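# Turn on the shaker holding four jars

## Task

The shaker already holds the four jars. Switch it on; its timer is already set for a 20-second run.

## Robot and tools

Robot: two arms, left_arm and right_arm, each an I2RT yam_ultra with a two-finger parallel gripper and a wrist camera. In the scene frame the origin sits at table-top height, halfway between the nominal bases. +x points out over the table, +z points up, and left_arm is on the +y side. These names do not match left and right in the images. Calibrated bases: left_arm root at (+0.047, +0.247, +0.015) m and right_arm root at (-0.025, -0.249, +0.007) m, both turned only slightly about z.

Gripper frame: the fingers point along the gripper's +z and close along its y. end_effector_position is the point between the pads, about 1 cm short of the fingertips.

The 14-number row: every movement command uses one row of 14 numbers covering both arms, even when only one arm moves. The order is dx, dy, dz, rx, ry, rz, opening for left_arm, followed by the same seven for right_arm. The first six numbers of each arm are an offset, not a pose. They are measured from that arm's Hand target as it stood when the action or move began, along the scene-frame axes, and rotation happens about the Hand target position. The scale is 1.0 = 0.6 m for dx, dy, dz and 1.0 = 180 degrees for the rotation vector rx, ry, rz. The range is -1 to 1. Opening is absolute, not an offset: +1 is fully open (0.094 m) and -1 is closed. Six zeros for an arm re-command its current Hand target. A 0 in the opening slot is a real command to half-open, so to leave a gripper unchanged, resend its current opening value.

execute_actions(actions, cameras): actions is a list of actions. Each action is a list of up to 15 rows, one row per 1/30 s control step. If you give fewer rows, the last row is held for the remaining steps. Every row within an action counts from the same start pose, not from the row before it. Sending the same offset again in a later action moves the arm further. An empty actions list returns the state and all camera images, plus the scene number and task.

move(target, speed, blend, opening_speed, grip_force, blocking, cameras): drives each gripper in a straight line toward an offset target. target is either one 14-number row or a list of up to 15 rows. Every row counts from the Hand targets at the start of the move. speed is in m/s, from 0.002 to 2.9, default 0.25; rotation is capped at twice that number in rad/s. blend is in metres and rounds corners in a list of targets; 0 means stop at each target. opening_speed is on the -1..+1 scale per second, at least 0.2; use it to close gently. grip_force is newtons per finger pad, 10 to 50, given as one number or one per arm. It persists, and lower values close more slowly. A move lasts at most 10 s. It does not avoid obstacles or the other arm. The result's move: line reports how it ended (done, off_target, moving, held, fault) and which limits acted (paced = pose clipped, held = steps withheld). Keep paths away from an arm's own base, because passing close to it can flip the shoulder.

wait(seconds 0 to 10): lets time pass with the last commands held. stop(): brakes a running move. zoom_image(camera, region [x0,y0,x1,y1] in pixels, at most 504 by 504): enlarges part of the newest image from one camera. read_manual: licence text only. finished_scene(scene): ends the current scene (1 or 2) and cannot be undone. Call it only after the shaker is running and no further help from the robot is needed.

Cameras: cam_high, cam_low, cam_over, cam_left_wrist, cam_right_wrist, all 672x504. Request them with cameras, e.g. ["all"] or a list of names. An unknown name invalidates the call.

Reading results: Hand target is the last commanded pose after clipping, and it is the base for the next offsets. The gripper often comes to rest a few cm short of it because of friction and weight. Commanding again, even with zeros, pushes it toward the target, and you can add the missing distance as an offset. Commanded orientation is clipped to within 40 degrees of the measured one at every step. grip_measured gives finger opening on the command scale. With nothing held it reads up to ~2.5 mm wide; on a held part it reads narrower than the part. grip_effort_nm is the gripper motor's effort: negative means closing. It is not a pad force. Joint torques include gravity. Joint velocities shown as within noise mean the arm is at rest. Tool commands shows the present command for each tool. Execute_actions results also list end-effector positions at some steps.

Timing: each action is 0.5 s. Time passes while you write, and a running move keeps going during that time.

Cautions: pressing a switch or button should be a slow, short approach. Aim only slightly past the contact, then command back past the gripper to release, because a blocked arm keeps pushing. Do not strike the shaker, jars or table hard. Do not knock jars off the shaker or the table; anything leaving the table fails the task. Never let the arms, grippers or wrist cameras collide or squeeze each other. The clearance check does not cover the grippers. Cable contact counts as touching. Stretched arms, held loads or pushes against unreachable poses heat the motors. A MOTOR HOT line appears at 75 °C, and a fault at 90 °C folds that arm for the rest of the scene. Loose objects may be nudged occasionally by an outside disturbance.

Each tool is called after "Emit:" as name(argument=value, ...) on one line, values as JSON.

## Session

Emit:
execute_actions(actions=[])

Scene clock: 0.00 s.
left_arm: end_effector_position=(+0.3236, +0.2044, +0.2383) grip_measured=+1.000 grip_effort_nm=n/a end_effector_quat_wxyz=(+0.741, -0.079, +0.658, -0.112) | right_arm: end_effector_position=(+0.2341, -0.1864, +0.2170) grip_measured=+1.000 grip_effort_nm=n/a end_effector_quat_wxyz=(+0.649, +0.050, +0.758, -0.049)
Joint positions: left_arm=[-0.369 0.5 0.047 0.583 -0.342 -0.227 0.094] | right_arm=[0.774 0.594 0.312 0.021 0.933 0.202 0.094]
Joint velocities: within noise
Joint torques (N m): no reading
Heat: left arm: 30 °C; right arm: 30 °C.
Hand target: left_arm +0.3234, +0.2044, +0.2397; +0.741, -0.079, +0.658, -0.112 | right_arm +0.2343, -0.1868, +0.2248; +0.655, +0.058, +0.753, -0.044
Tool commands: left_gripper/opening=+1.0 right_gripper/opening=+1.0

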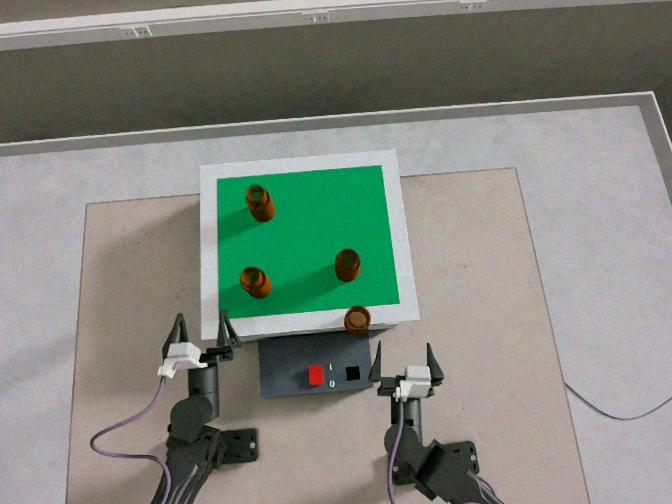

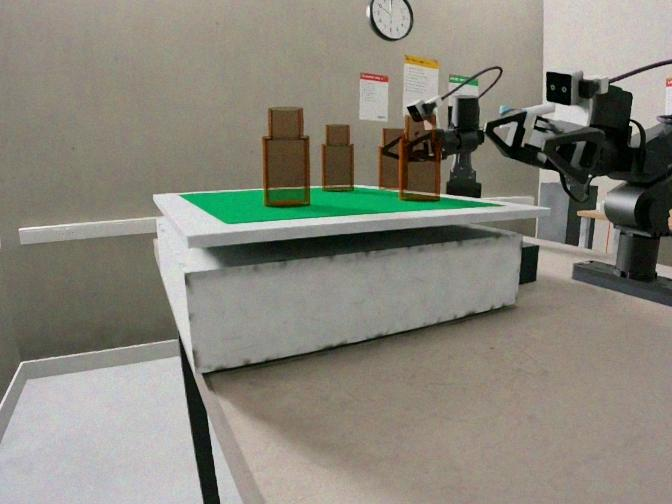

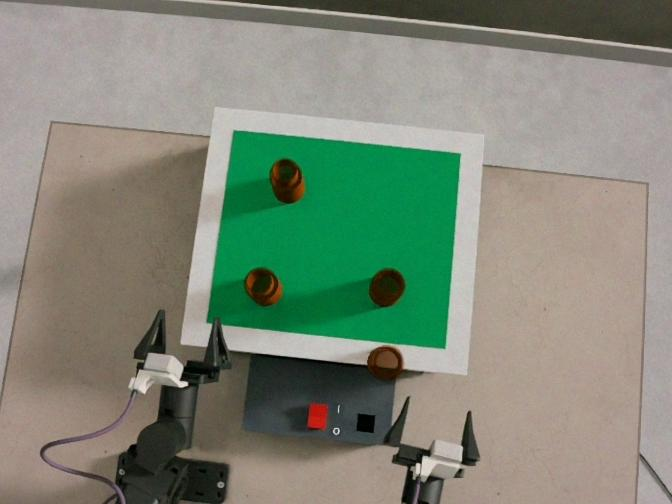

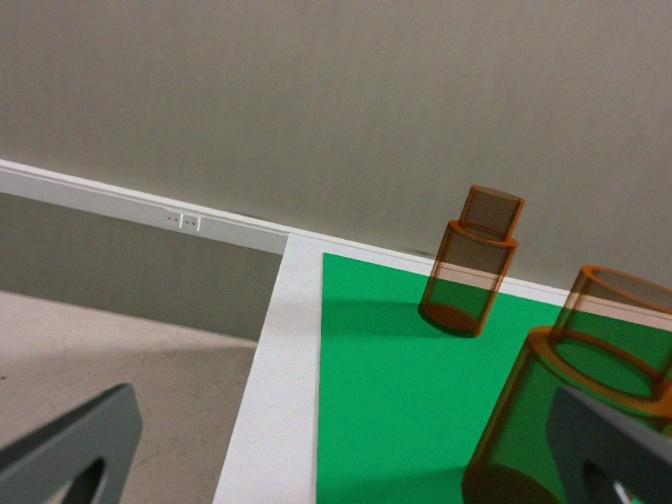

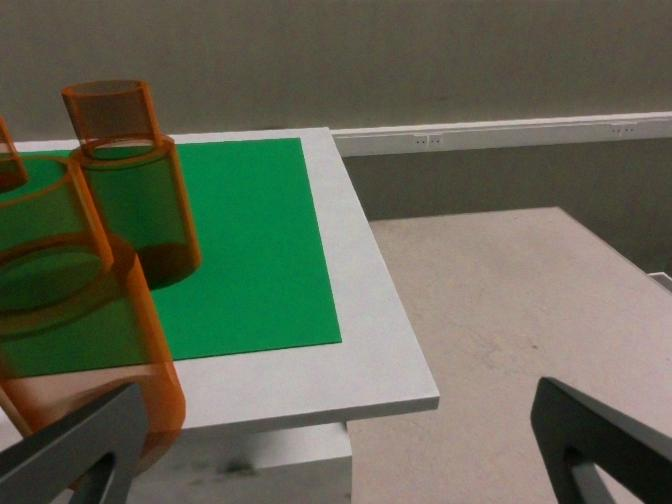

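Emit:
move(target=[[0,0,0,0,0,0,1,-0.0738,-0.02,0.02,0,0,0,1],[0,0,0,0,0,0,1,-0.0738,0.0780,-0.031,-0.0104,0.0582,0.1683,1]], cameras=["cam_over","cam_right_wrist"])

Scene clock: 14.73 s.
left_arm: end_effector_position=(+0.3236, +0.2044, +0.2383) grip_measured=+1.000 grip_effort_nm=-0.01 end_effector_quat_wxyz=(+0.741, -0.079, +0.658, -0.112) | right_arm: end_effector_position=(+0.1887, -0.1398, +0.1920) grip_measured=+1.000 grip_effort_nm=-0.01 end_effector_quat_wxyz=(+0.563, -0.158, +0.804, +0.108)
Joint positions: left_arm=[-0.369 0.5 0.047 0.583 -0.342 -0.227 0.094] | right_arm=[0.635 0.292 0.361 -0.431 0.267 0.095 0.094]
Joint torques (N m): left_arm=[0.03 0.9 9.39 1.91 -0.01 0.05] | right_arm=[-0.88 2.33 8.96 1.83 0.01 -0.08]
Heat: left arm: 33 °C; right arm: 31 °C.
Hand target: left_arm +0.3234, +0.2044, +0.2397; +0.741, -0.079, +0.658, -0.112 | right_arm +0.1900, -0.1400, +0.2062; +0.573, -0.155, +0.797, +0.112
Off the commanded pose: left_arm 0.001 m, 0 deg | right_arm 0.014 m, 2 deg.
move: off_target (right_arm)
Images, in order (width x height): cam_over 672x504, cam_right_wrist 672x504.

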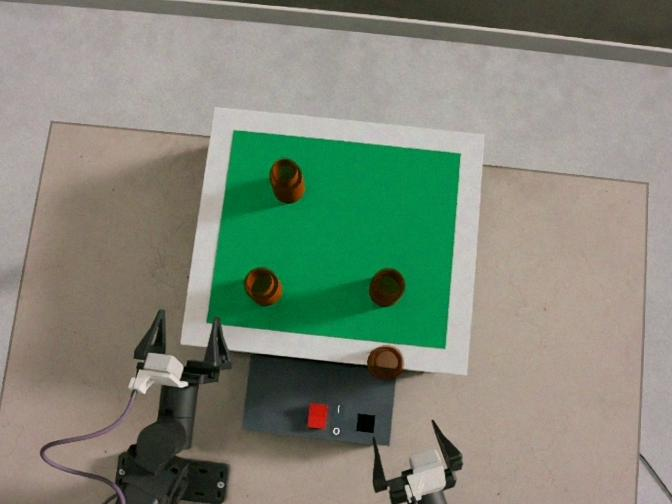

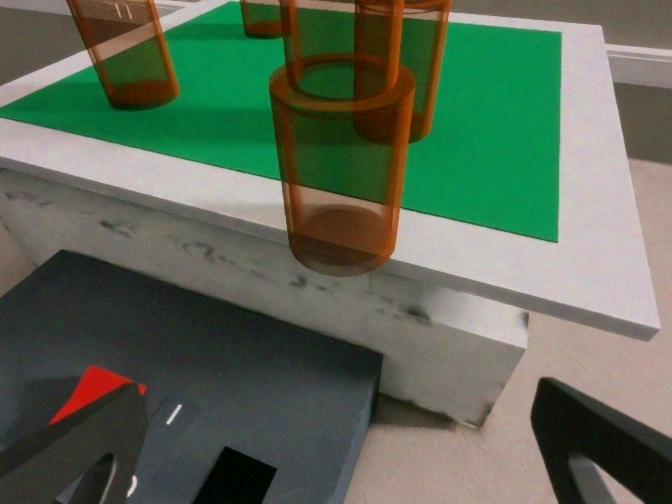

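Emit:
move(target=[0,0,0,0,0,0,1,0.147,0.0605,-0.020,0,0,0,1], speed=0.12, cameras=["cam_over","cam_right_wrist"])

Scene clock: 23.77 s.
left_arm: end_effector_position=(+0.3236, +0.2044, +0.2383) grip_measured=+1.000 grip_effort_nm=-0.01 end_effector_quat_wxyz=(+0.741, -0.079, +0.658, -0.112) | right_arm: end_effector_position=(+0.2673, -0.1080, +0.1675) grip_measured=+1.000 grip_effort_nm=-0.02 end_effector_quat_wxyz=(+0.544, -0.161, +0.817, +0.103)
Joint positions: left_arm=[-0.369 0.5 0.047 0.583 -0.342 -0.227 0.094] | right_arm=[0.483 0.874 0.379 0.095 0.124 0.044 0.094]
Joint torques (N m): left_arm=[0.03 0.85 9.4 1.88 -0.01 0.04] | right_arm=[-0.9 -1.33 9.85 2.13 -0.04 -0.06]
Heat: left arm: 34 °C; right arm: 32 °C.
Hand target: left_arm +0.3234, +0.2044, +0.2397; +0.741, -0.079, +0.658, -0.112 | right_arm +0.2782, -0.1037, +0.1943; +0.574, -0.155, +0.797, +0.112
Off the commanded pose: left_arm 0.001 m, 0 deg | right_arm 0.029 m, 4 deg.
move: off_target (right_arm)
Images, in order (width x height): cam_over 672x504, cam_right_wrist 672x504.

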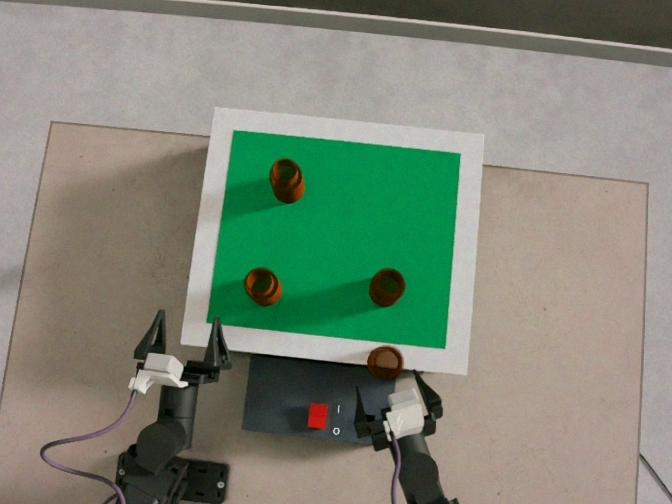

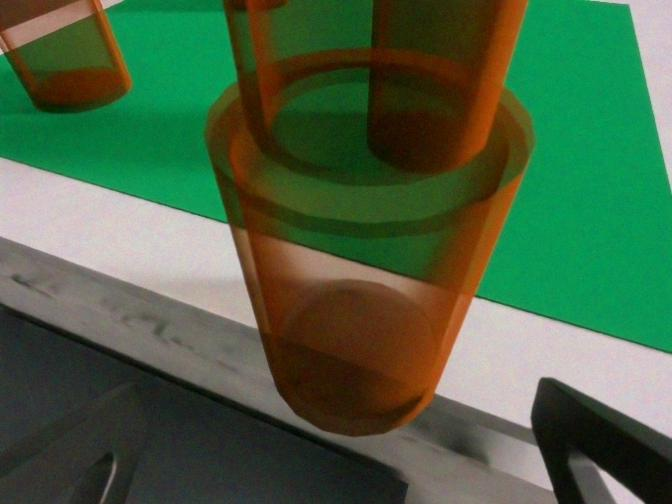

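Emit:
move(target=[[0,0,0,0,0,0,1,0.042,0.005,0.018,0,0,0,1],[0,0,0,0,0,0,1,0.042,0.005,0.018,0,0,0,-0.1]], speed=0.05, opening_speed=0.4, cameras=["cam_over","cam_right_wrist","cam_low"])

Scene clock: 33.50 s.
left_arm: end_effector_position=(+0.3236, +0.2044, +0.2383) grip_measured=+1.000 grip_effort_nm=-0.01 end_effector_quat_wxyz=(+0.741, -0.079, +0.658, -0.112) | right_arm: end_effector_position=(+0.2921, -0.1040, +0.1791) grip_measured=+0.102 grip_effort_nm=-1.04 end_effector_quat_wxyz=(+0.544, -0.161, +0.817, +0.105)
Joint positions: left_arm=[-0.369 0.5 0.047 0.583 -0.342 -0.227 0.094] | right_arm=[0.431 0.995 0.467 0.132 0.073 0.027 0.052]
Joint torques (N m): left_arm=[0.05 0.85 9.37 1.9 -0.01 0.05] | right_arm=[-0.9 -2.17 9.72 2.13 -0.02 -0.07]
Heat: left arm: 34 °C; right arm: 35 °C.
Hand target: left_arm +0.3234, +0.2044, +0.2397; +0.741, -0.079, +0.658, -0.112 | right_arm +0.3034, -0.1007, +0.2051; +0.574, -0.155, +0.797, +0.112
Off the commanded pose: left_arm 0.001 m, 0 deg | right_arm 0.029 m, 4 deg.
move: off_target (right_arm); target 2's new opening was sent with right_arm's hand 0.029 m and 4 deg from that target
Images, in order (width x height): cam_low 672x504, cam_over 672x504, cam_right_wrist 672x504.

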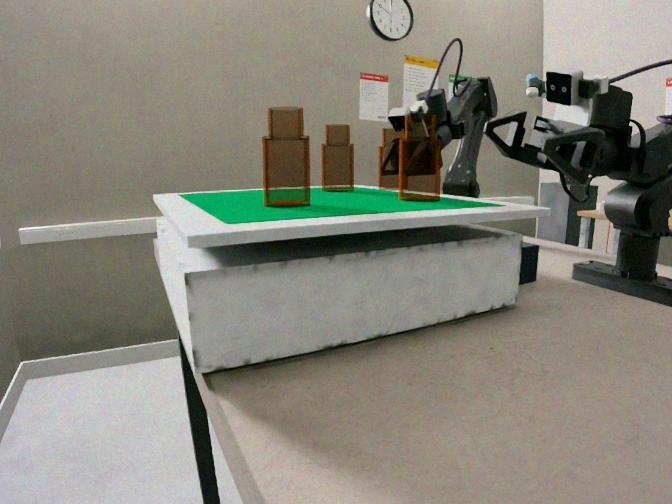

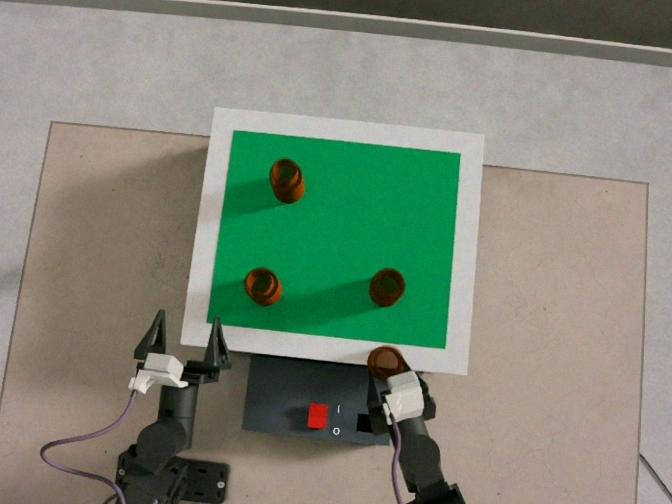

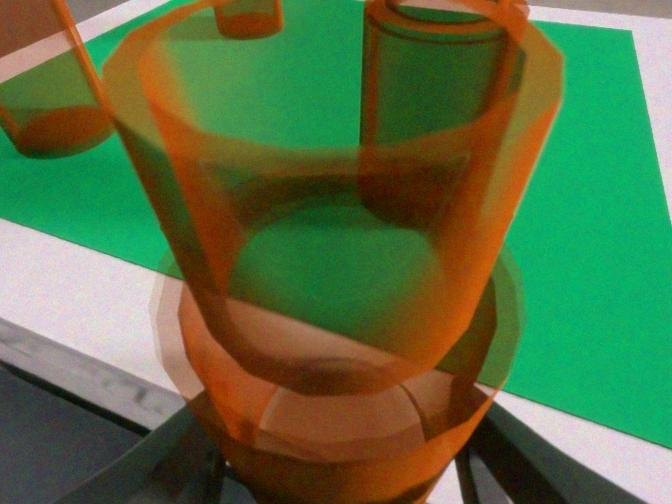

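Emit:
move(target=[[0,0,0,0,0,0,1,0,0,0.085,0.006,-0.015,0,-0.1],[0,0,0,0,0,0,1,0.16,0.195,0.12,0.0125,-0.031,0,-0.1]], speed=0.1, blend=[0.02,0], cameras=["all"])

Emit:
zoom_image(camera="cam_low", region=[240, 60, 480, 240])

Scene clock: 42.10 s.
left_arm: end_effector_position=(+0.3236, +0.2044, +0.2383) grip_measured=+1.000 grip_effort_nm=-0.01 end_effector_quat_wxyz=(+0.741, -0.079, +0.658, -0.112) | right_arm: end_effector_position=(+0.3873, +0.0055, +0.2361) grip_measured=+0.101 grip_effort_nm=-1.04 end_effector_quat_wxyz=(+0.569, -0.170, +0.798, +0.097)
Joint positions: left_arm=[-0.369 0.5 0.047 0.583 -0.342 -0.227 0.094] | right_arm=[0.61 1.534 1.015 0.169 0.248 0.049 0.052]
Joint torques (N m): left_arm=[0.06 0.91 9.4 1.88 -0.01 0.04] | right_arm=[0.59 -7.53 10.66 2.48 0.14 0.1]
Heat: left arm: 35 °C; right arm: 36 °C.
Hand target: left_arm +0.3234, +0.2044, +0.2397; +0.741, -0.079, +0.658, -0.112 | right_arm +0.3994, +0.0163, +0.2772; +0.615, -0.149, +0.765, +0.119
Off the commanded pose: left_arm 0.001 m, 0 deg | right_arm 0.044 m, 7 deg.
move: off_target (right_arm)

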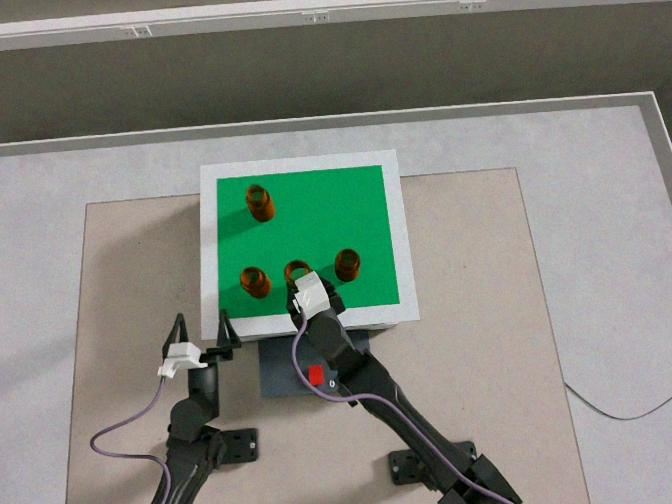

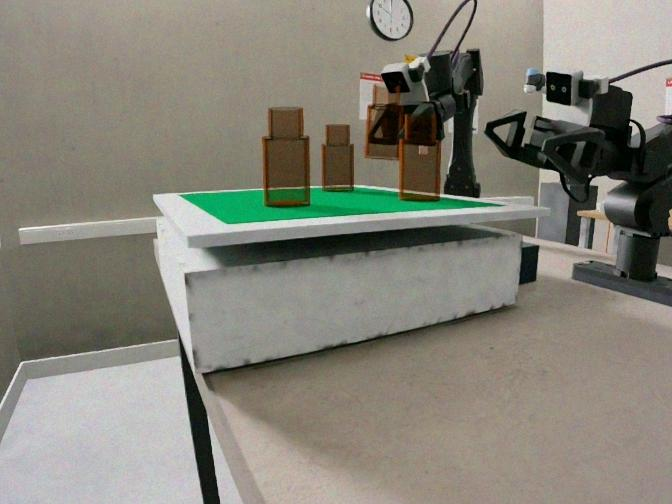

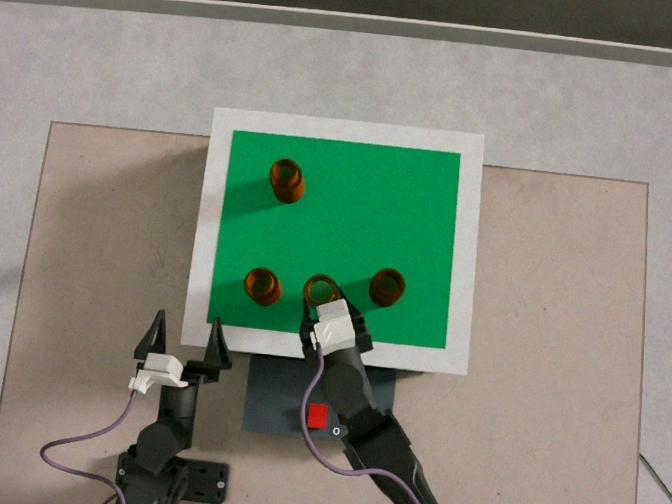

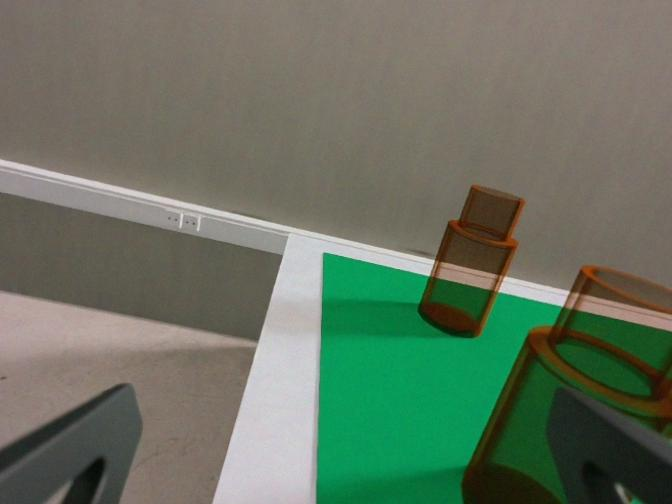

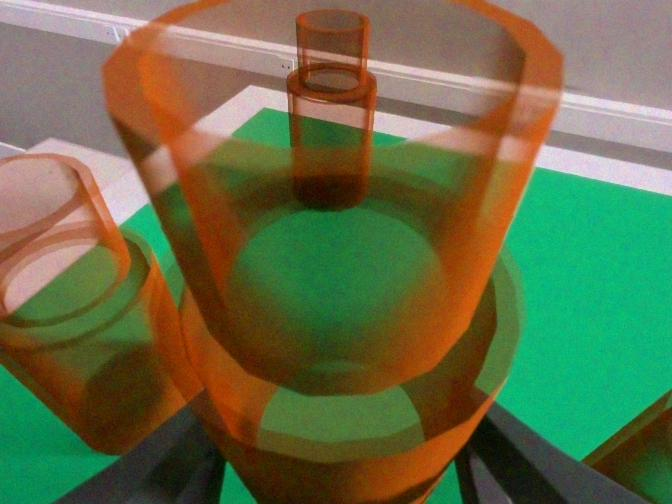

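Scaled by 2.100 from the camera's 672x504 image, which has a finer 960x720 frame.

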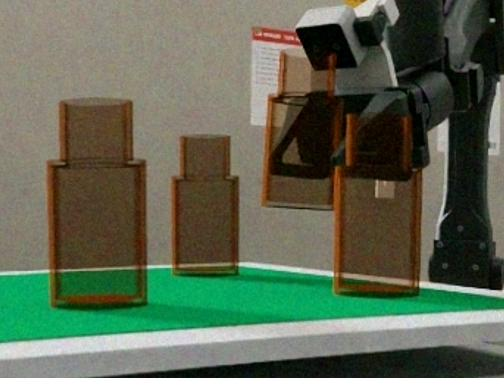

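Emit:
move(target=[0,0,0,0,0,0,1,-0.004,-0.012,-0.085,-0.0104,0.0257,0,-0.1], speed=0.08, cameras=["cam_low","cam_over"])

Emit:
zoom_image(camera="cam_low", region=[240, 60, 480, 240])

Scene clock: 46.87 s.
left_arm: end_effector_position=(+0.3236, +0.2044, +0.2383) grip_measured=+1.000 grip_effort_nm=-0.01 end_effector_quat_wxyz=(+0.741, -0.079, +0.658, -0.112) | right_arm: end_effector_position=(+0.3894, +0.0089, +0.2095) grip_measured=+0.101 grip_effort_nm=-1.04 end_effector_quat_wxyz=(+0.553, -0.171, +0.810, +0.098)
Joint positions: left_arm=[-0.369 0.5 0.047 0.583 -0.342 -0.227 0.094] | right_arm=[0.61 1.582 0.99 0.201 0.24 0.065 0.052]
Joint torques (N m): left_arm=[0.09 0.85 9.37 1.88 -0.01 0.03] | right_arm=[-1.03 -8.17 5.85 2.5 0.02 0.09]
Heat: left arm: 35 °C; right arm: 37 °C.
Hand target: left_arm +0.3234, +0.2044, +0.2397; +0.741, -0.079, +0.658, -0.112 | right_arm +0.3970, +0.0091, +0.2260; +0.581, -0.154, +0.791, +0.113
Off the commanded pose: left_arm 0.001 m, 0 deg | right_arm 0.018 m, 5 deg.
move: off_target (right_arm)
Images, in order (width x height): cam_low 672x504, cam_over 672x504.

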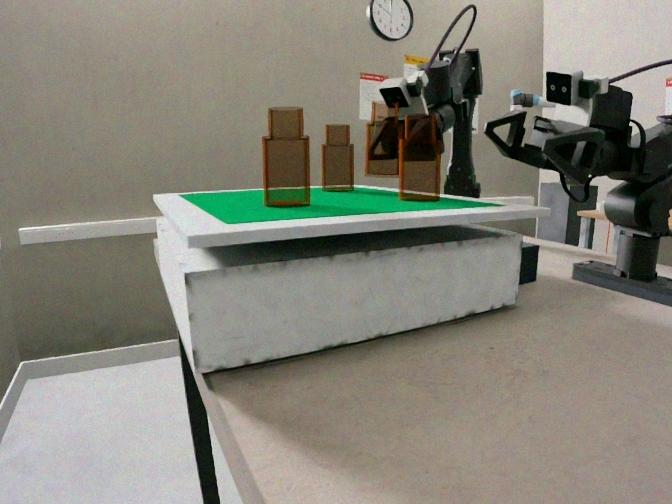

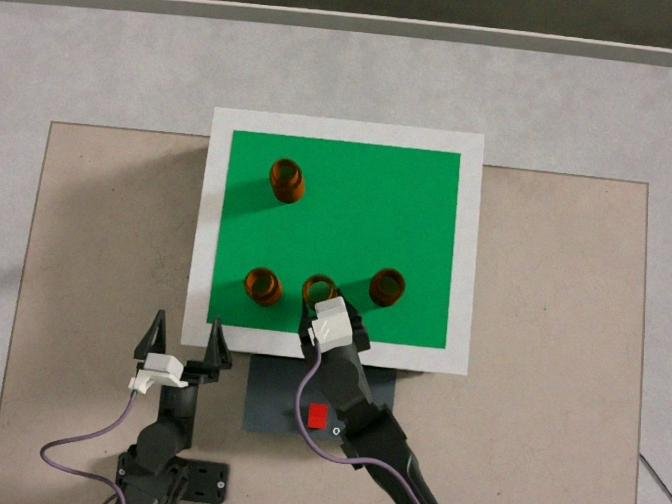

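Scaled by 2.100 from the camera's 672x504 image, which has a finer 960x720 frame.

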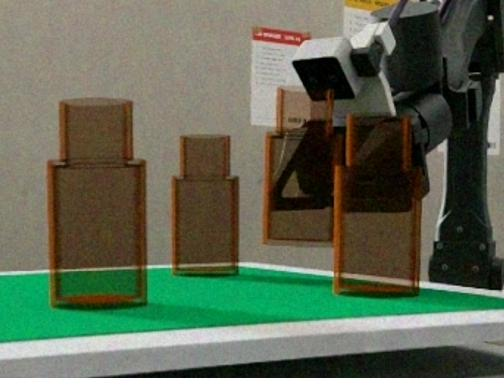

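Emit:
move(target=[0,0,0,0,0,0,1,-0.002,-0.028,-0.04,-0.003,0.008,0,-0.1], speed=0.06, cameras=["cam_low","cam_over"])

Emit:
zoom_image(camera="cam_low", region=[240, 60, 480, 240])

Scene clock: 51.30 s.
left_arm: end_effector_position=(+0.3236, +0.2044, +0.2383) grip_measured=+1.000 grip_effort_nm=-0.01 end_effector_quat_wxyz=(+0.741, -0.079, +0.658, -0.112) | right_arm: end_effector_position=(+0.3891, -0.0087, +0.1842) grip_measured=+0.101 grip_effort_nm=-1.04 end_effector_quat_wxyz=(+0.540, -0.167, +0.819, +0.097)
Joint positions: left_arm=[-0.369 0.5 0.047 0.583 -0.342 -0.227 0.094] | right_arm=[0.566 1.582 0.911 0.253 0.2 0.065 0.052]
Joint torques (N m): left_arm=[0.05 0.87 9.36 1.89 -0.01 0.05] | right_arm=[-0.84 -8.42 5.63 2.46 -0.02 0]
Heat: left arm: 35 °C; right arm: 38 °C.
Hand target: left_arm +0.3234, +0.2044, +0.2397; +0.741, -0.079, +0.658, -0.112 | right_arm +0.3957, -0.0076, +0.2020; +0.570, -0.156, +0.799, +0.111
Off the commanded pose: left_arm 0.001 m, 0 deg | right_arm 0.019 m, 5 deg.
move: off_target (right_arm)
Images, in order (width x height): cam_low 672x504, cam_over 672x504.

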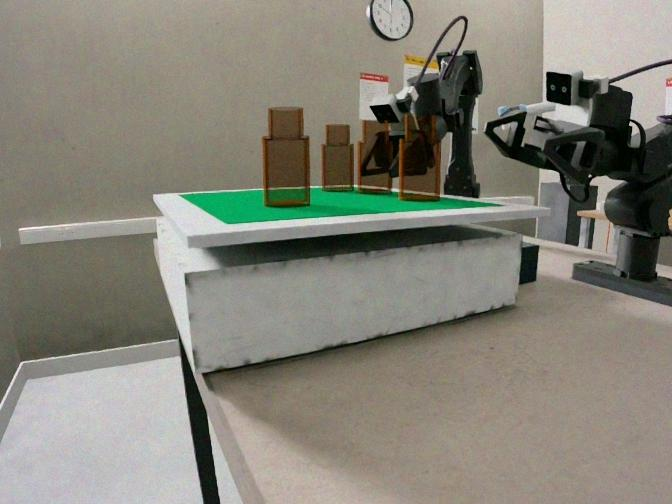

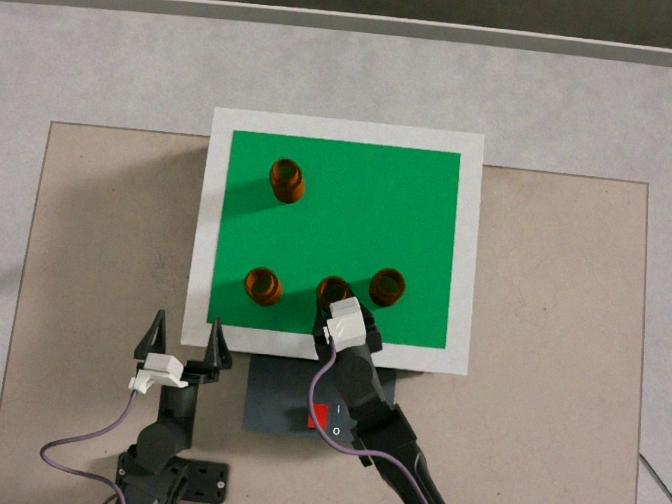

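Scaled by 2.100 from the camera's 672x504 image, which has a finer 960x720 frame.

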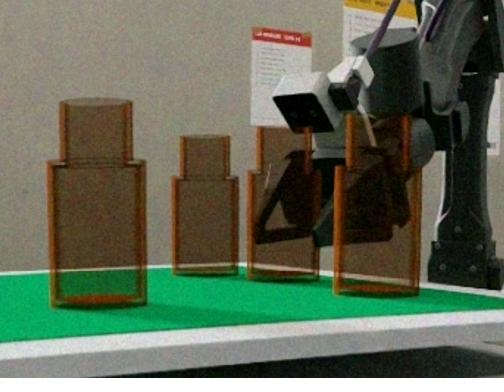

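Emit:
move(target=[0,0,0,0,0,0,1,0,0.003,-0.01,0.002,-0.005,0,-0.1], speed=0.03, cameras=["cam_low","cam_over"])

Emit:
zoom_image(camera="cam_low", region=[240, 60, 480, 240])

Scene clock: 55.60 s.
left_arm: end_effector_position=(+0.3236, +0.2044, +0.2383) grip_measured=+1.000 grip_effort_nm=-0.01 end_effector_quat_wxyz=(+0.741, -0.079, +0.658, -0.112) | right_arm: end_effector_position=(+0.3899, -0.0081, +0.1824) grip_measured=+0.101 grip_effort_nm=-1.04 end_effector_quat_wxyz=(+0.550, -0.165, +0.812, +0.102)
Joint positions: left_arm=[-0.369 0.5 0.047 0.583 -0.342 -0.227 0.094] | right_arm=[0.566 1.59 0.885 0.313 0.2 0.065 0.052]
Joint torques (N m): left_arm=[0.03 0.83 9.35 1.89 0 0.04] | right_arm=[-0.25 -7.54 5.49 2.48 0.06 0]
Heat: left arm: 35 °C; right arm: 39 °C.
Hand target: left_arm +0.3234, +0.2044, +0.2397; +0.741, -0.079, +0.658, -0.112 | right_arm +0.3957, -0.0058, +0.1960; +0.577, -0.155, +0.794, +0.112
Off the commanded pose: left_arm 0.001 m, 0 deg | right_arm 0.015 m, 4 deg.
move: off_target (right_arm)
Images, in order (width x height): cam_low 672x504, cam_over 672x504.

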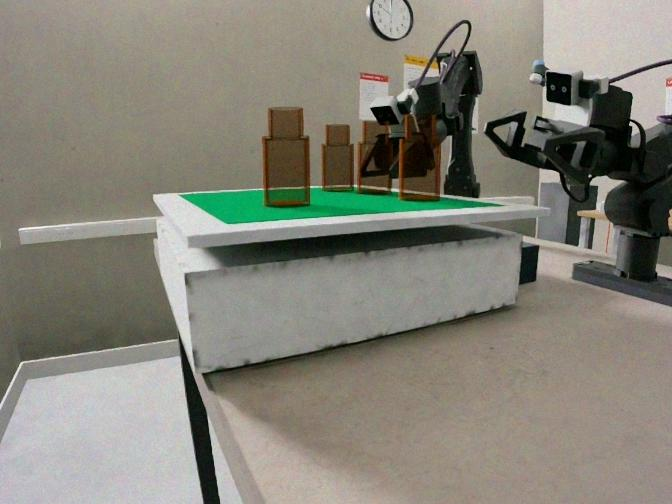

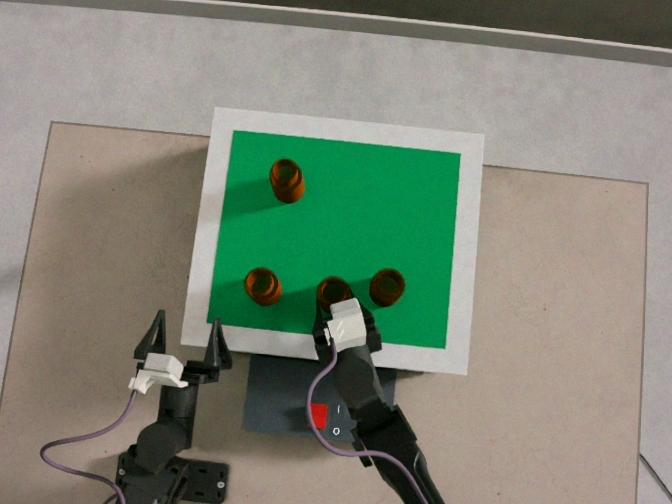

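Scaled by 2.100 from the camera's 672x504 image, which has a finer 960x720 frame.

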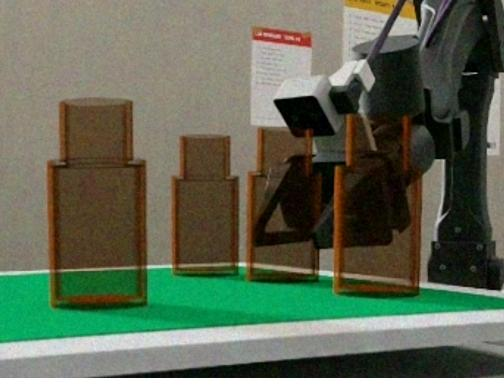

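Emit:
move(target=[0,0,0,0,0,0,1,0,0.0,-0.014,-0.003,0.008,0,-0.1], speed=0.03, cameras=["cam_low"])

Emit:
zoom_image(camera="cam_low", region=[340, 100, 440, 210])

Scene clock: 58.30 s.
left_arm: end_effector_position=(+0.3236, +0.2044, +0.2383) grip_measured=+1.000 grip_effort_nm=-0.01 end_effector_quat_wxyz=(+0.741, -0.079, +0.658, -0.112) | right_arm: end_effector_position=(+0.3908, -0.0075, +0.1819) grip_measured=+0.101 grip_effort_nm=-1.04 end_effector_quat_wxyz=(+0.551, -0.164, +0.812, +0.102)
Joint positions: left_arm=[-0.369 0.5 0.047 0.583 -0.342 -0.227 0.094] | right_arm=[0.566 1.595 0.885 0.321 0.2 0.065 0.052]
Joint torques (N m): left_arm=[0.01 0.84 9.42 1.91 0 0.03] | right_arm=[-0.44 -6.89 5.76 2.26 0 0.07]
Heat: left arm: 35 °C; right arm: 40 °C.
Hand target: left_arm +0.3234, +0.2044, +0.2397; +0.741, -0.079, +0.658, -0.112 | right_arm +0.3957, -0.0058, +0.1876; +0.566, -0.156, +0.802, +0.111
Off the commanded pose: left_arm 0.001 m, 0 deg | right_arm 0.008 m, 2 deg.
move: done
Images, in order (width x height): cam_low 672x504.

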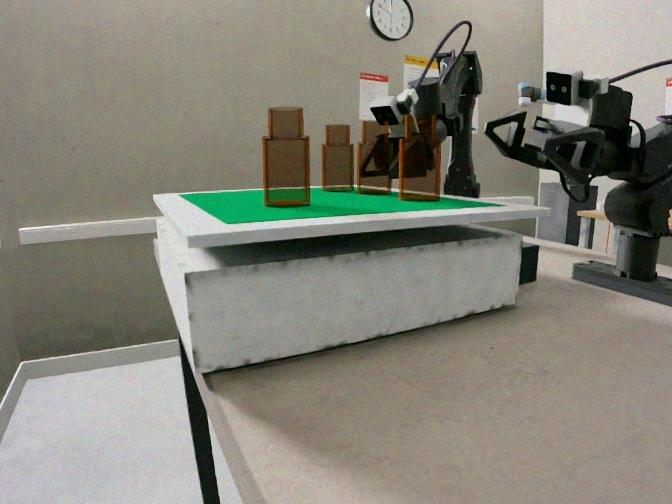

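Scaled by 4.582 from the camera's 672x504 image, which has a finer 960x720 frame.

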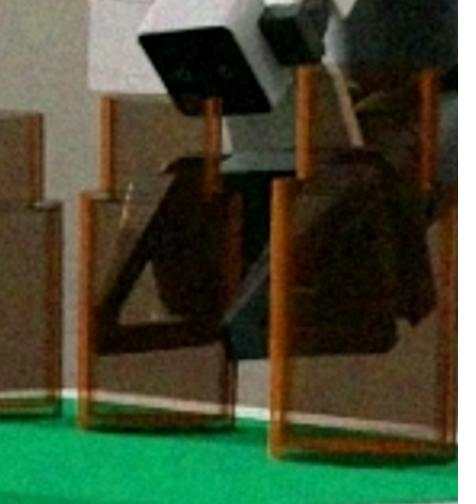

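Emit:
move(target=[0,0,0,0,0,0,1,0,0.0,-0.008,-0.002,0.005,0,-0.1], speed=0.03)

Emit:
move(target=[0,0,0,0,0,0,1,0,0,0,0,0,0,0.5], opening_speed=0.25, cameras=["cam_low","cam_over","cam_right_wrist"])

Scene clock: 61.30 s.
left_arm: end_effector_position=(+0.3236, +0.2044, +0.2383) grip_measured=+1.000 grip_effort_nm=-0.01 end_effector_quat_wxyz=(+0.741, -0.079, +0.658, -0.112) | right_arm: end_effector_position=(+0.3912, -0.0072, +0.1813) grip_measured=+0.101 grip_effort_nm=-1.04 end_effector_quat_wxyz=(+0.551, -0.163, +0.812, +0.103)
Joint positions: left_arm=[-0.369 0.5 0.047 0.583 -0.342 -0.227 0.094] | right_arm=[0.566 1.599 0.885 0.325 0.2 0.068 0.052]
Joint torques (N m): left_arm=[0.01 0.85 9.42 1.89 0.01 0.03] | right_arm=[-0.5 -6.5 6.09 2.14 0 0.08]
Heat: left arm: 36 °C; right arm: 40 °C.
Hand target: left_arm +0.3234, +0.2044, +0.2397; +0.741, -0.079, +0.658, -0.112 | right_arm +0.3957, -0.0058, +0.1828; +0.559, -0.157, +0.807, +0.109
Off the commanded pose: left_arm 0.001 m, 0 deg | right_arm 0.005 m, 1 deg.
move: done

Scene clock: 63.90 s.
left_arm: end_effector_position=(+0.3236, +0.2044, +0.2383) grip_measured=+1.000 grip_effort_nm=-0.01 end_effector_quat_wxyz=(+0.741, -0.079, +0.658, -0.112) | right_arm: end_effector_position=(+0.3917, -0.0069, +0.1785) grip_measured=+0.498 grip_effort_nm=0.08 end_effector_quat_wxyz=(+0.549, -0.164, +0.813, +0.102)
Joint positions: left_arm=[-0.369 0.5 0.047 0.583 -0.342 -0.227 0.094] | right_arm=[0.566 1.606 0.885 0.327 0.2 0.068 0.07]
Joint torques (N m): left_arm=[0.02 0.87 9.42 1.89 -0.01 0.03] | right_arm=[-0.5 -7.09 6.16 2.1 -0.01 0.07]
Heat: left arm: 36 °C; right arm: 40 °C.
Hand target: left_arm +0.3234, +0.2044, +0.2397; +0.741, -0.079, +0.658, -0.112 | right_arm +0.3957, -0.0058, +0.1828; +0.559, -0.157, +0.807, +0.109
Off the commanded pose: left_arm 0.001 m, 0 deg | right_arm 0.006 m, 2 deg.
move: done
Images, in order (width x height): cam_low 672x504, cam_over 672x504, cam_right_wrist 672x504.

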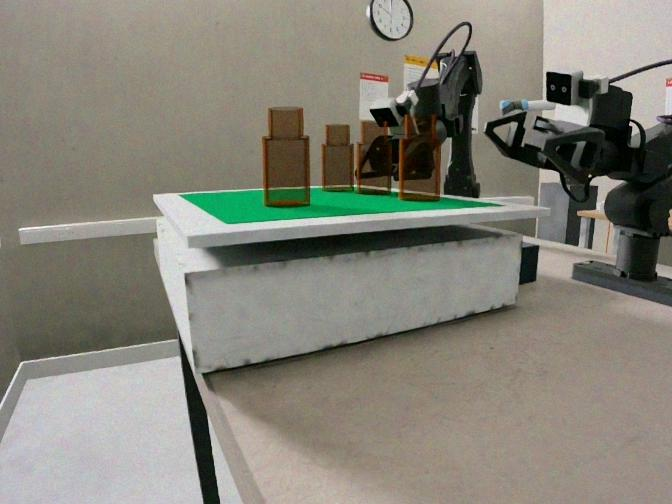

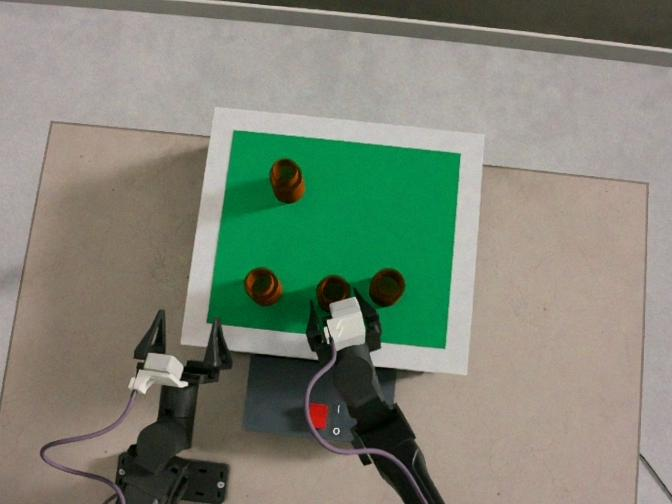

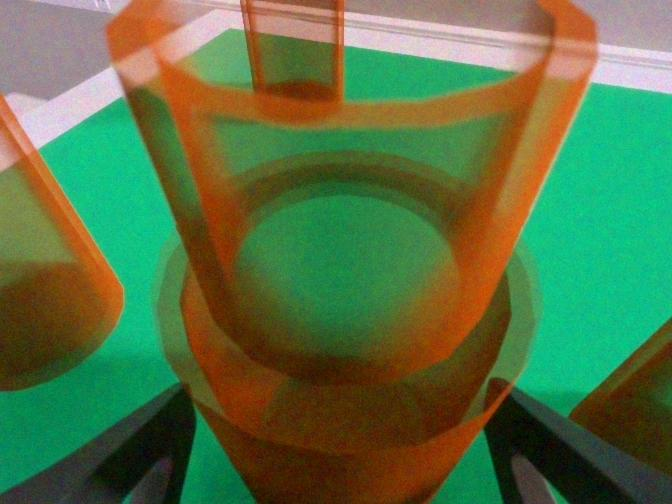

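Retreat along heading.

Emit:
move(target=[0,0,0,0,0,0,1,-0.18,-0.074,0.03,0,0,0,0.5], speed=0.12, cameras=["cam_over","cam_low"])

Scene clock: 67.03 s.
left_arm: end_effector_position=(+0.3236, +0.2044, +0.2383) grip_measured=+1.000 grip_effort_nm=-0.01 end_effector_quat_wxyz=(+0.741, -0.079, +0.658, -0.112) | right_arm: end_effector_position=(+0.2913, -0.0492, +0.1992) grip_measured=+0.498 grip_effort_nm=0.08 end_effector_quat_wxyz=(+0.556, -0.162, +0.809, +0.105)
Joint positions: left_arm=[-0.369 0.5 0.047 0.583 -0.342 -0.227 0.094] | right_arm=[0.668 1.118 0.586 0.145 0.294 0.107 0.07]
Joint torques (N m): left_arm=[0.05 0.87 9.36 1.88 -0.01 0.04] | right_arm=[0.61 -5.29 5.34 1.81 0.14 0.1]
Heat: left arm: 36 °C; right arm: 39 °C.
Hand target: left_arm +0.3234, +0.2044, +0.2397; +0.741, -0.079, +0.658, -0.112 | right_arm +0.2878, -0.0502, +0.2009; +0.559, -0.157, +0.807, +0.109
Off the commanded pose: left_arm 0.001 m, 0 deg | right_arm 0.004 m, 1 deg.
move: done
Images, in order (width x height): cam_low 672x504, cam_over 672x504.

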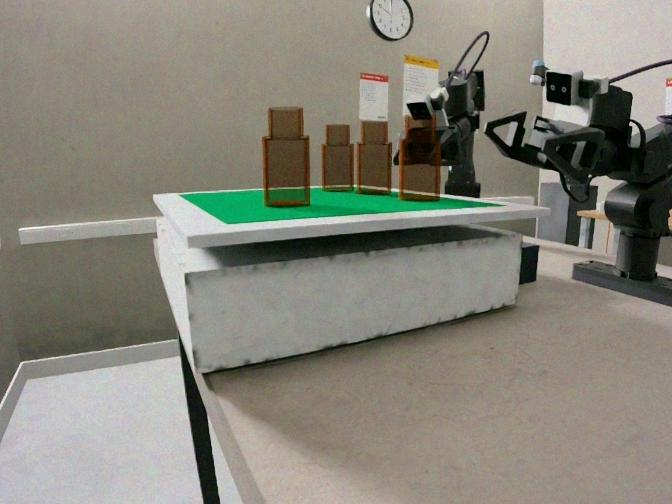

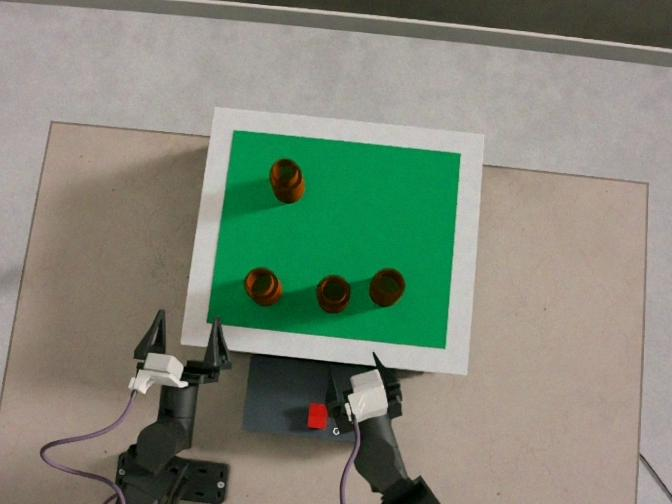

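Emit:
move(target=[[-0.08,0.03,0.03,0,0,0,1,-0.188,0,0.165,-0.1528,0.2304,0.1197,-1],[-0.13,0.05,0.03,0,0,0,1,-0.133,0.080,-0.093,-0.1528,0.2304,0.1197,-1]], speed=0.2, cameras=["cam_over","cam_right_wrist"])

Emit:
zoom_image(camera="cam_right_wrist", region=[180, 200, 500, 504])

Scene clock: 79.73 s.
left_arm: end_effector_position=(+0.2465, +0.2328, +0.2616) grip_measured=+1.000 grip_effort_nm=-0.01 end_effector_quat_wxyz=(+0.688, -0.128, +0.711, -0.062) | right_arm: end_effector_position=(+0.2066, -0.0061, +0.1455) grip_measured=-0.994 grip_effort_nm=-0.32 end_effector_quat_wxyz=(+0.152, -0.378, +0.911, +0.065)
Joint positions: left_arm=[-1.005 0.012 0.358 -0.444 -1.096 -0.354 0.094] | right_arm=[0.775 1.504 1.237 -0.972 0.003 0.021 0]
Joint torques (N m): left_arm=[-0.77 2.37 6.19 1.71 -0.18 -0.03] | right_arm=[0.79 -6.61 5.01 1.14 0.08 0.08]
Heat: left arm: 36 °C; right arm: 37 °C.
Hand target: left_arm +0.2454, +0.2345, +0.2578; +0.741, -0.079, +0.658, -0.112 | right_arm +0.2081, -0.0022, +0.1451; +0.161, -0.377, +0.910, +0.067
Off the commanded pose: left_arm 0.004 m, 12 deg | right_arm 0.004 m, 1 deg.
joint sent to its limit (left arm) — joint 2 (shoulder), lower limit. The joint targets are off in orientation, not in position.
move: off_target (left_arm)
Images, in order (width x height): cam_over 672x504, cam_right_wrist 672x504.

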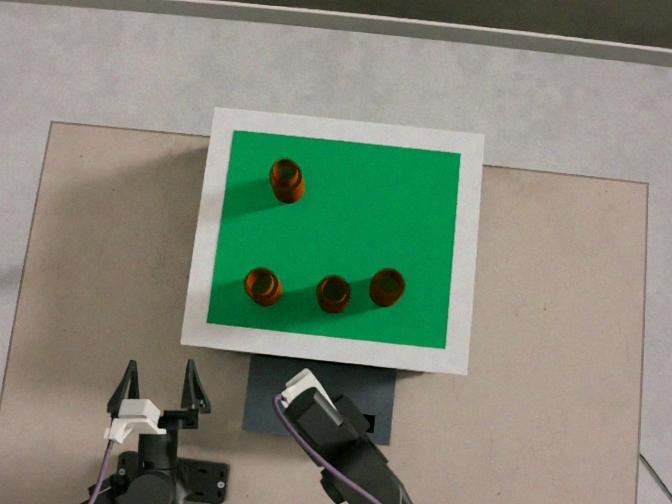

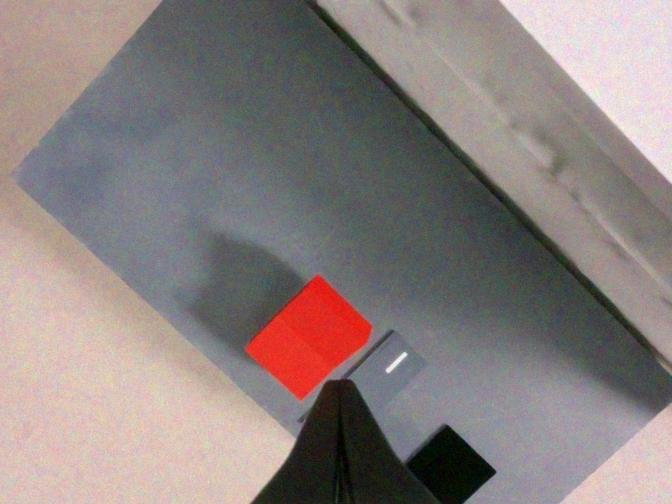

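Scaled by 1.575 from the camera's 672x504 image, which has a finer 960x720 frame.

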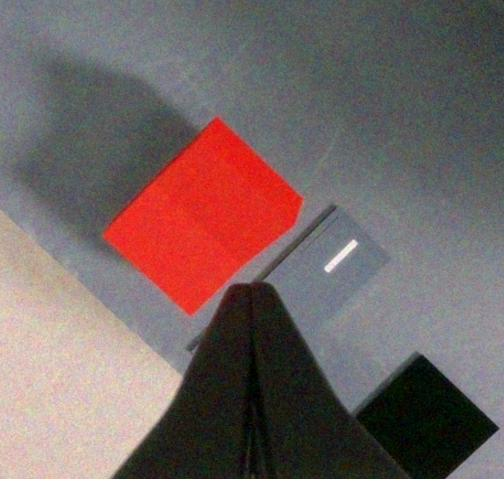

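Emit:
move(target=[0,0,0,0,0,0,1,0.006,0.004,-0.072,0,0,0,-1], speed=0.08, cameras=["cam_right_wrist"])

Emit:
zoom_image(camera="cam_right_wrist", region=[180, 300, 500, 504])

Scene clock: 85.60 s.
left_arm: end_effector_position=(+0.2465, +0.2334, +0.2623) grip_measured=+1.000 grip_effort_nm=-0.01 end_effector_quat_wxyz=(+0.689, -0.130, +0.710, -0.062) | right_arm: end_effector_position=(+0.2098, -0.0028, +0.1042) grip_measured=-0.994 grip_effort_nm=-0.32 end_effector_quat_wxyz=(+0.154, -0.378, +0.911, +0.066)
Joint positions: left_arm=[-1.005 0.012 0.358 -0.439 -1.099 -0.354 0.094] | right_arm=[0.775 1.535 1.1 -0.799 0.003 0.021 0]
Joint torques (N m): left_arm=[-0.95 2.43 6.05 1.71 -0.19 0] | right_arm=[0.38 -6.37 4.9 1.18 0.07 0.07]
Heat: left arm: 36 °C; right arm: 36 °C.
Hand target: left_arm +0.2454, +0.2344, +0.2578; +0.741, -0.079, +0.658, -0.112 | right_arm +0.2116, +0.0001, +0.1018; +0.160, -0.377, +0.910, +0.067
Off the commanded pose: left_arm 0.005 m, 12 deg | right_arm 0.004 m, 1 deg.
joint sent to its limit (left arm) — joint 2 (shoulder), lower limit. The joint targets are off in orientation, not in position.
move: off_target (left_arm)
Images, in order (width x height): cam_right_wrist 672x504.

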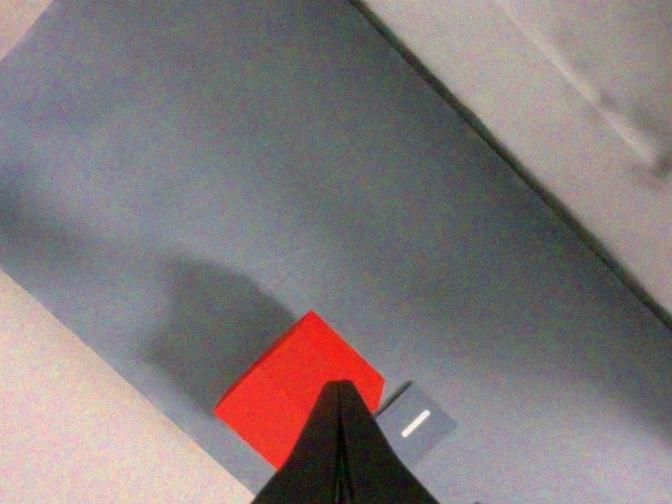

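Scaled by 1.575 from the camera's 672x504 image, which has a finer 960x720 frame.

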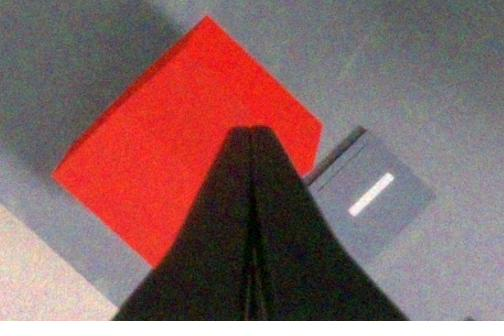

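Emit:
move(target=[0,0,0,0,0,0,1,-0.002,0,-0.05,0,0,0,-1], speed=0.04, cameras=["cam_right_wrist","cam_over"])

Scene clock: 90.07 s.
left_arm: end_effector_position=(+0.2465, +0.2334, +0.2623) grip_measured=+1.000 grip_effort_nm=-0.01 end_effector_quat_wxyz=(+0.689, -0.130, +0.710, -0.062) | right_arm: end_effector_position=(+0.2162, +0.0015, +0.0880) grip_measured=-0.994 grip_effort_nm=-0.32 end_effector_quat_wxyz=(+0.177, -0.375, +0.907, +0.071)
Joint positions: left_arm=[-1.005 0.012 0.358 -0.439 -1.099 -0.354 0.094] | right_arm=[0.775 1.541 1.022 -0.668 0.013 0.021 0]
Joint torques (N m): left_arm=[-0.98 2.35 6 1.71 -0.2 -0.01] | right_arm=[0.62 -4.57 3.36 1.17 -0.03 0.07]
Heat: left arm: 36 °C; right arm: 36 °C.
Hand target: left_arm +0.2454, +0.2344, +0.2578; +0.741, -0.079, +0.658, -0.112 | right_arm +0.2104, +0.0002, +0.0719; +0.160, -0.377, +0.910, +0.067
Off the commanded pose: left_arm 0.005 m, 12 deg | right_arm 0.017 m, 2 deg.
joint sent to its limit (left arm) — joint 2 (shoulder), lower limit. The joint targets are off in orientation, not in position.
move: off_target (left_arm, right_arm)
Images, in order (width x height): cam_over 672x504, cam_right_wrist 672x504.

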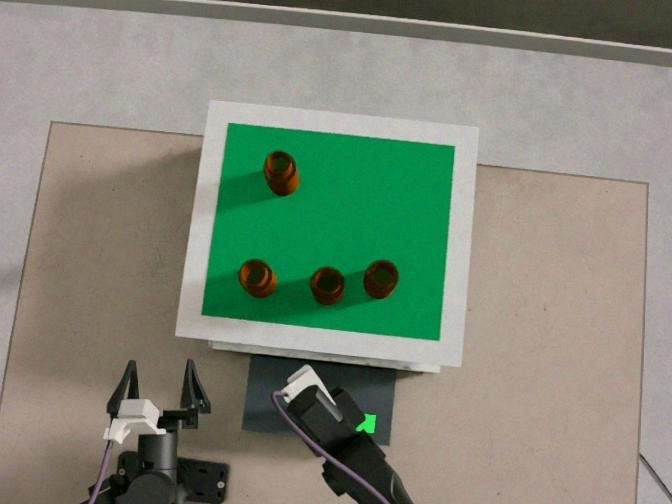

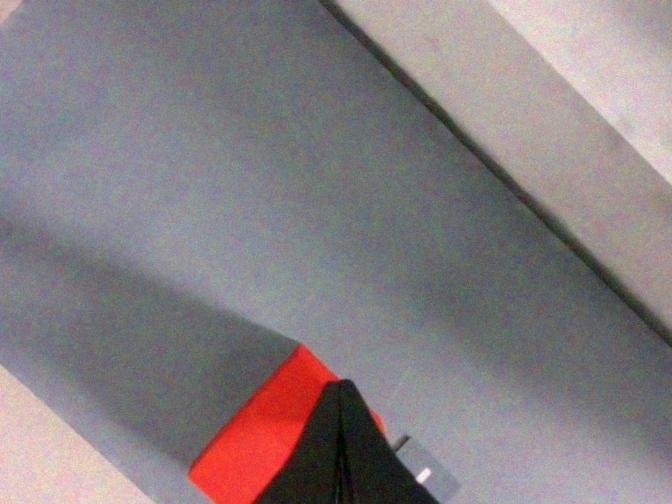

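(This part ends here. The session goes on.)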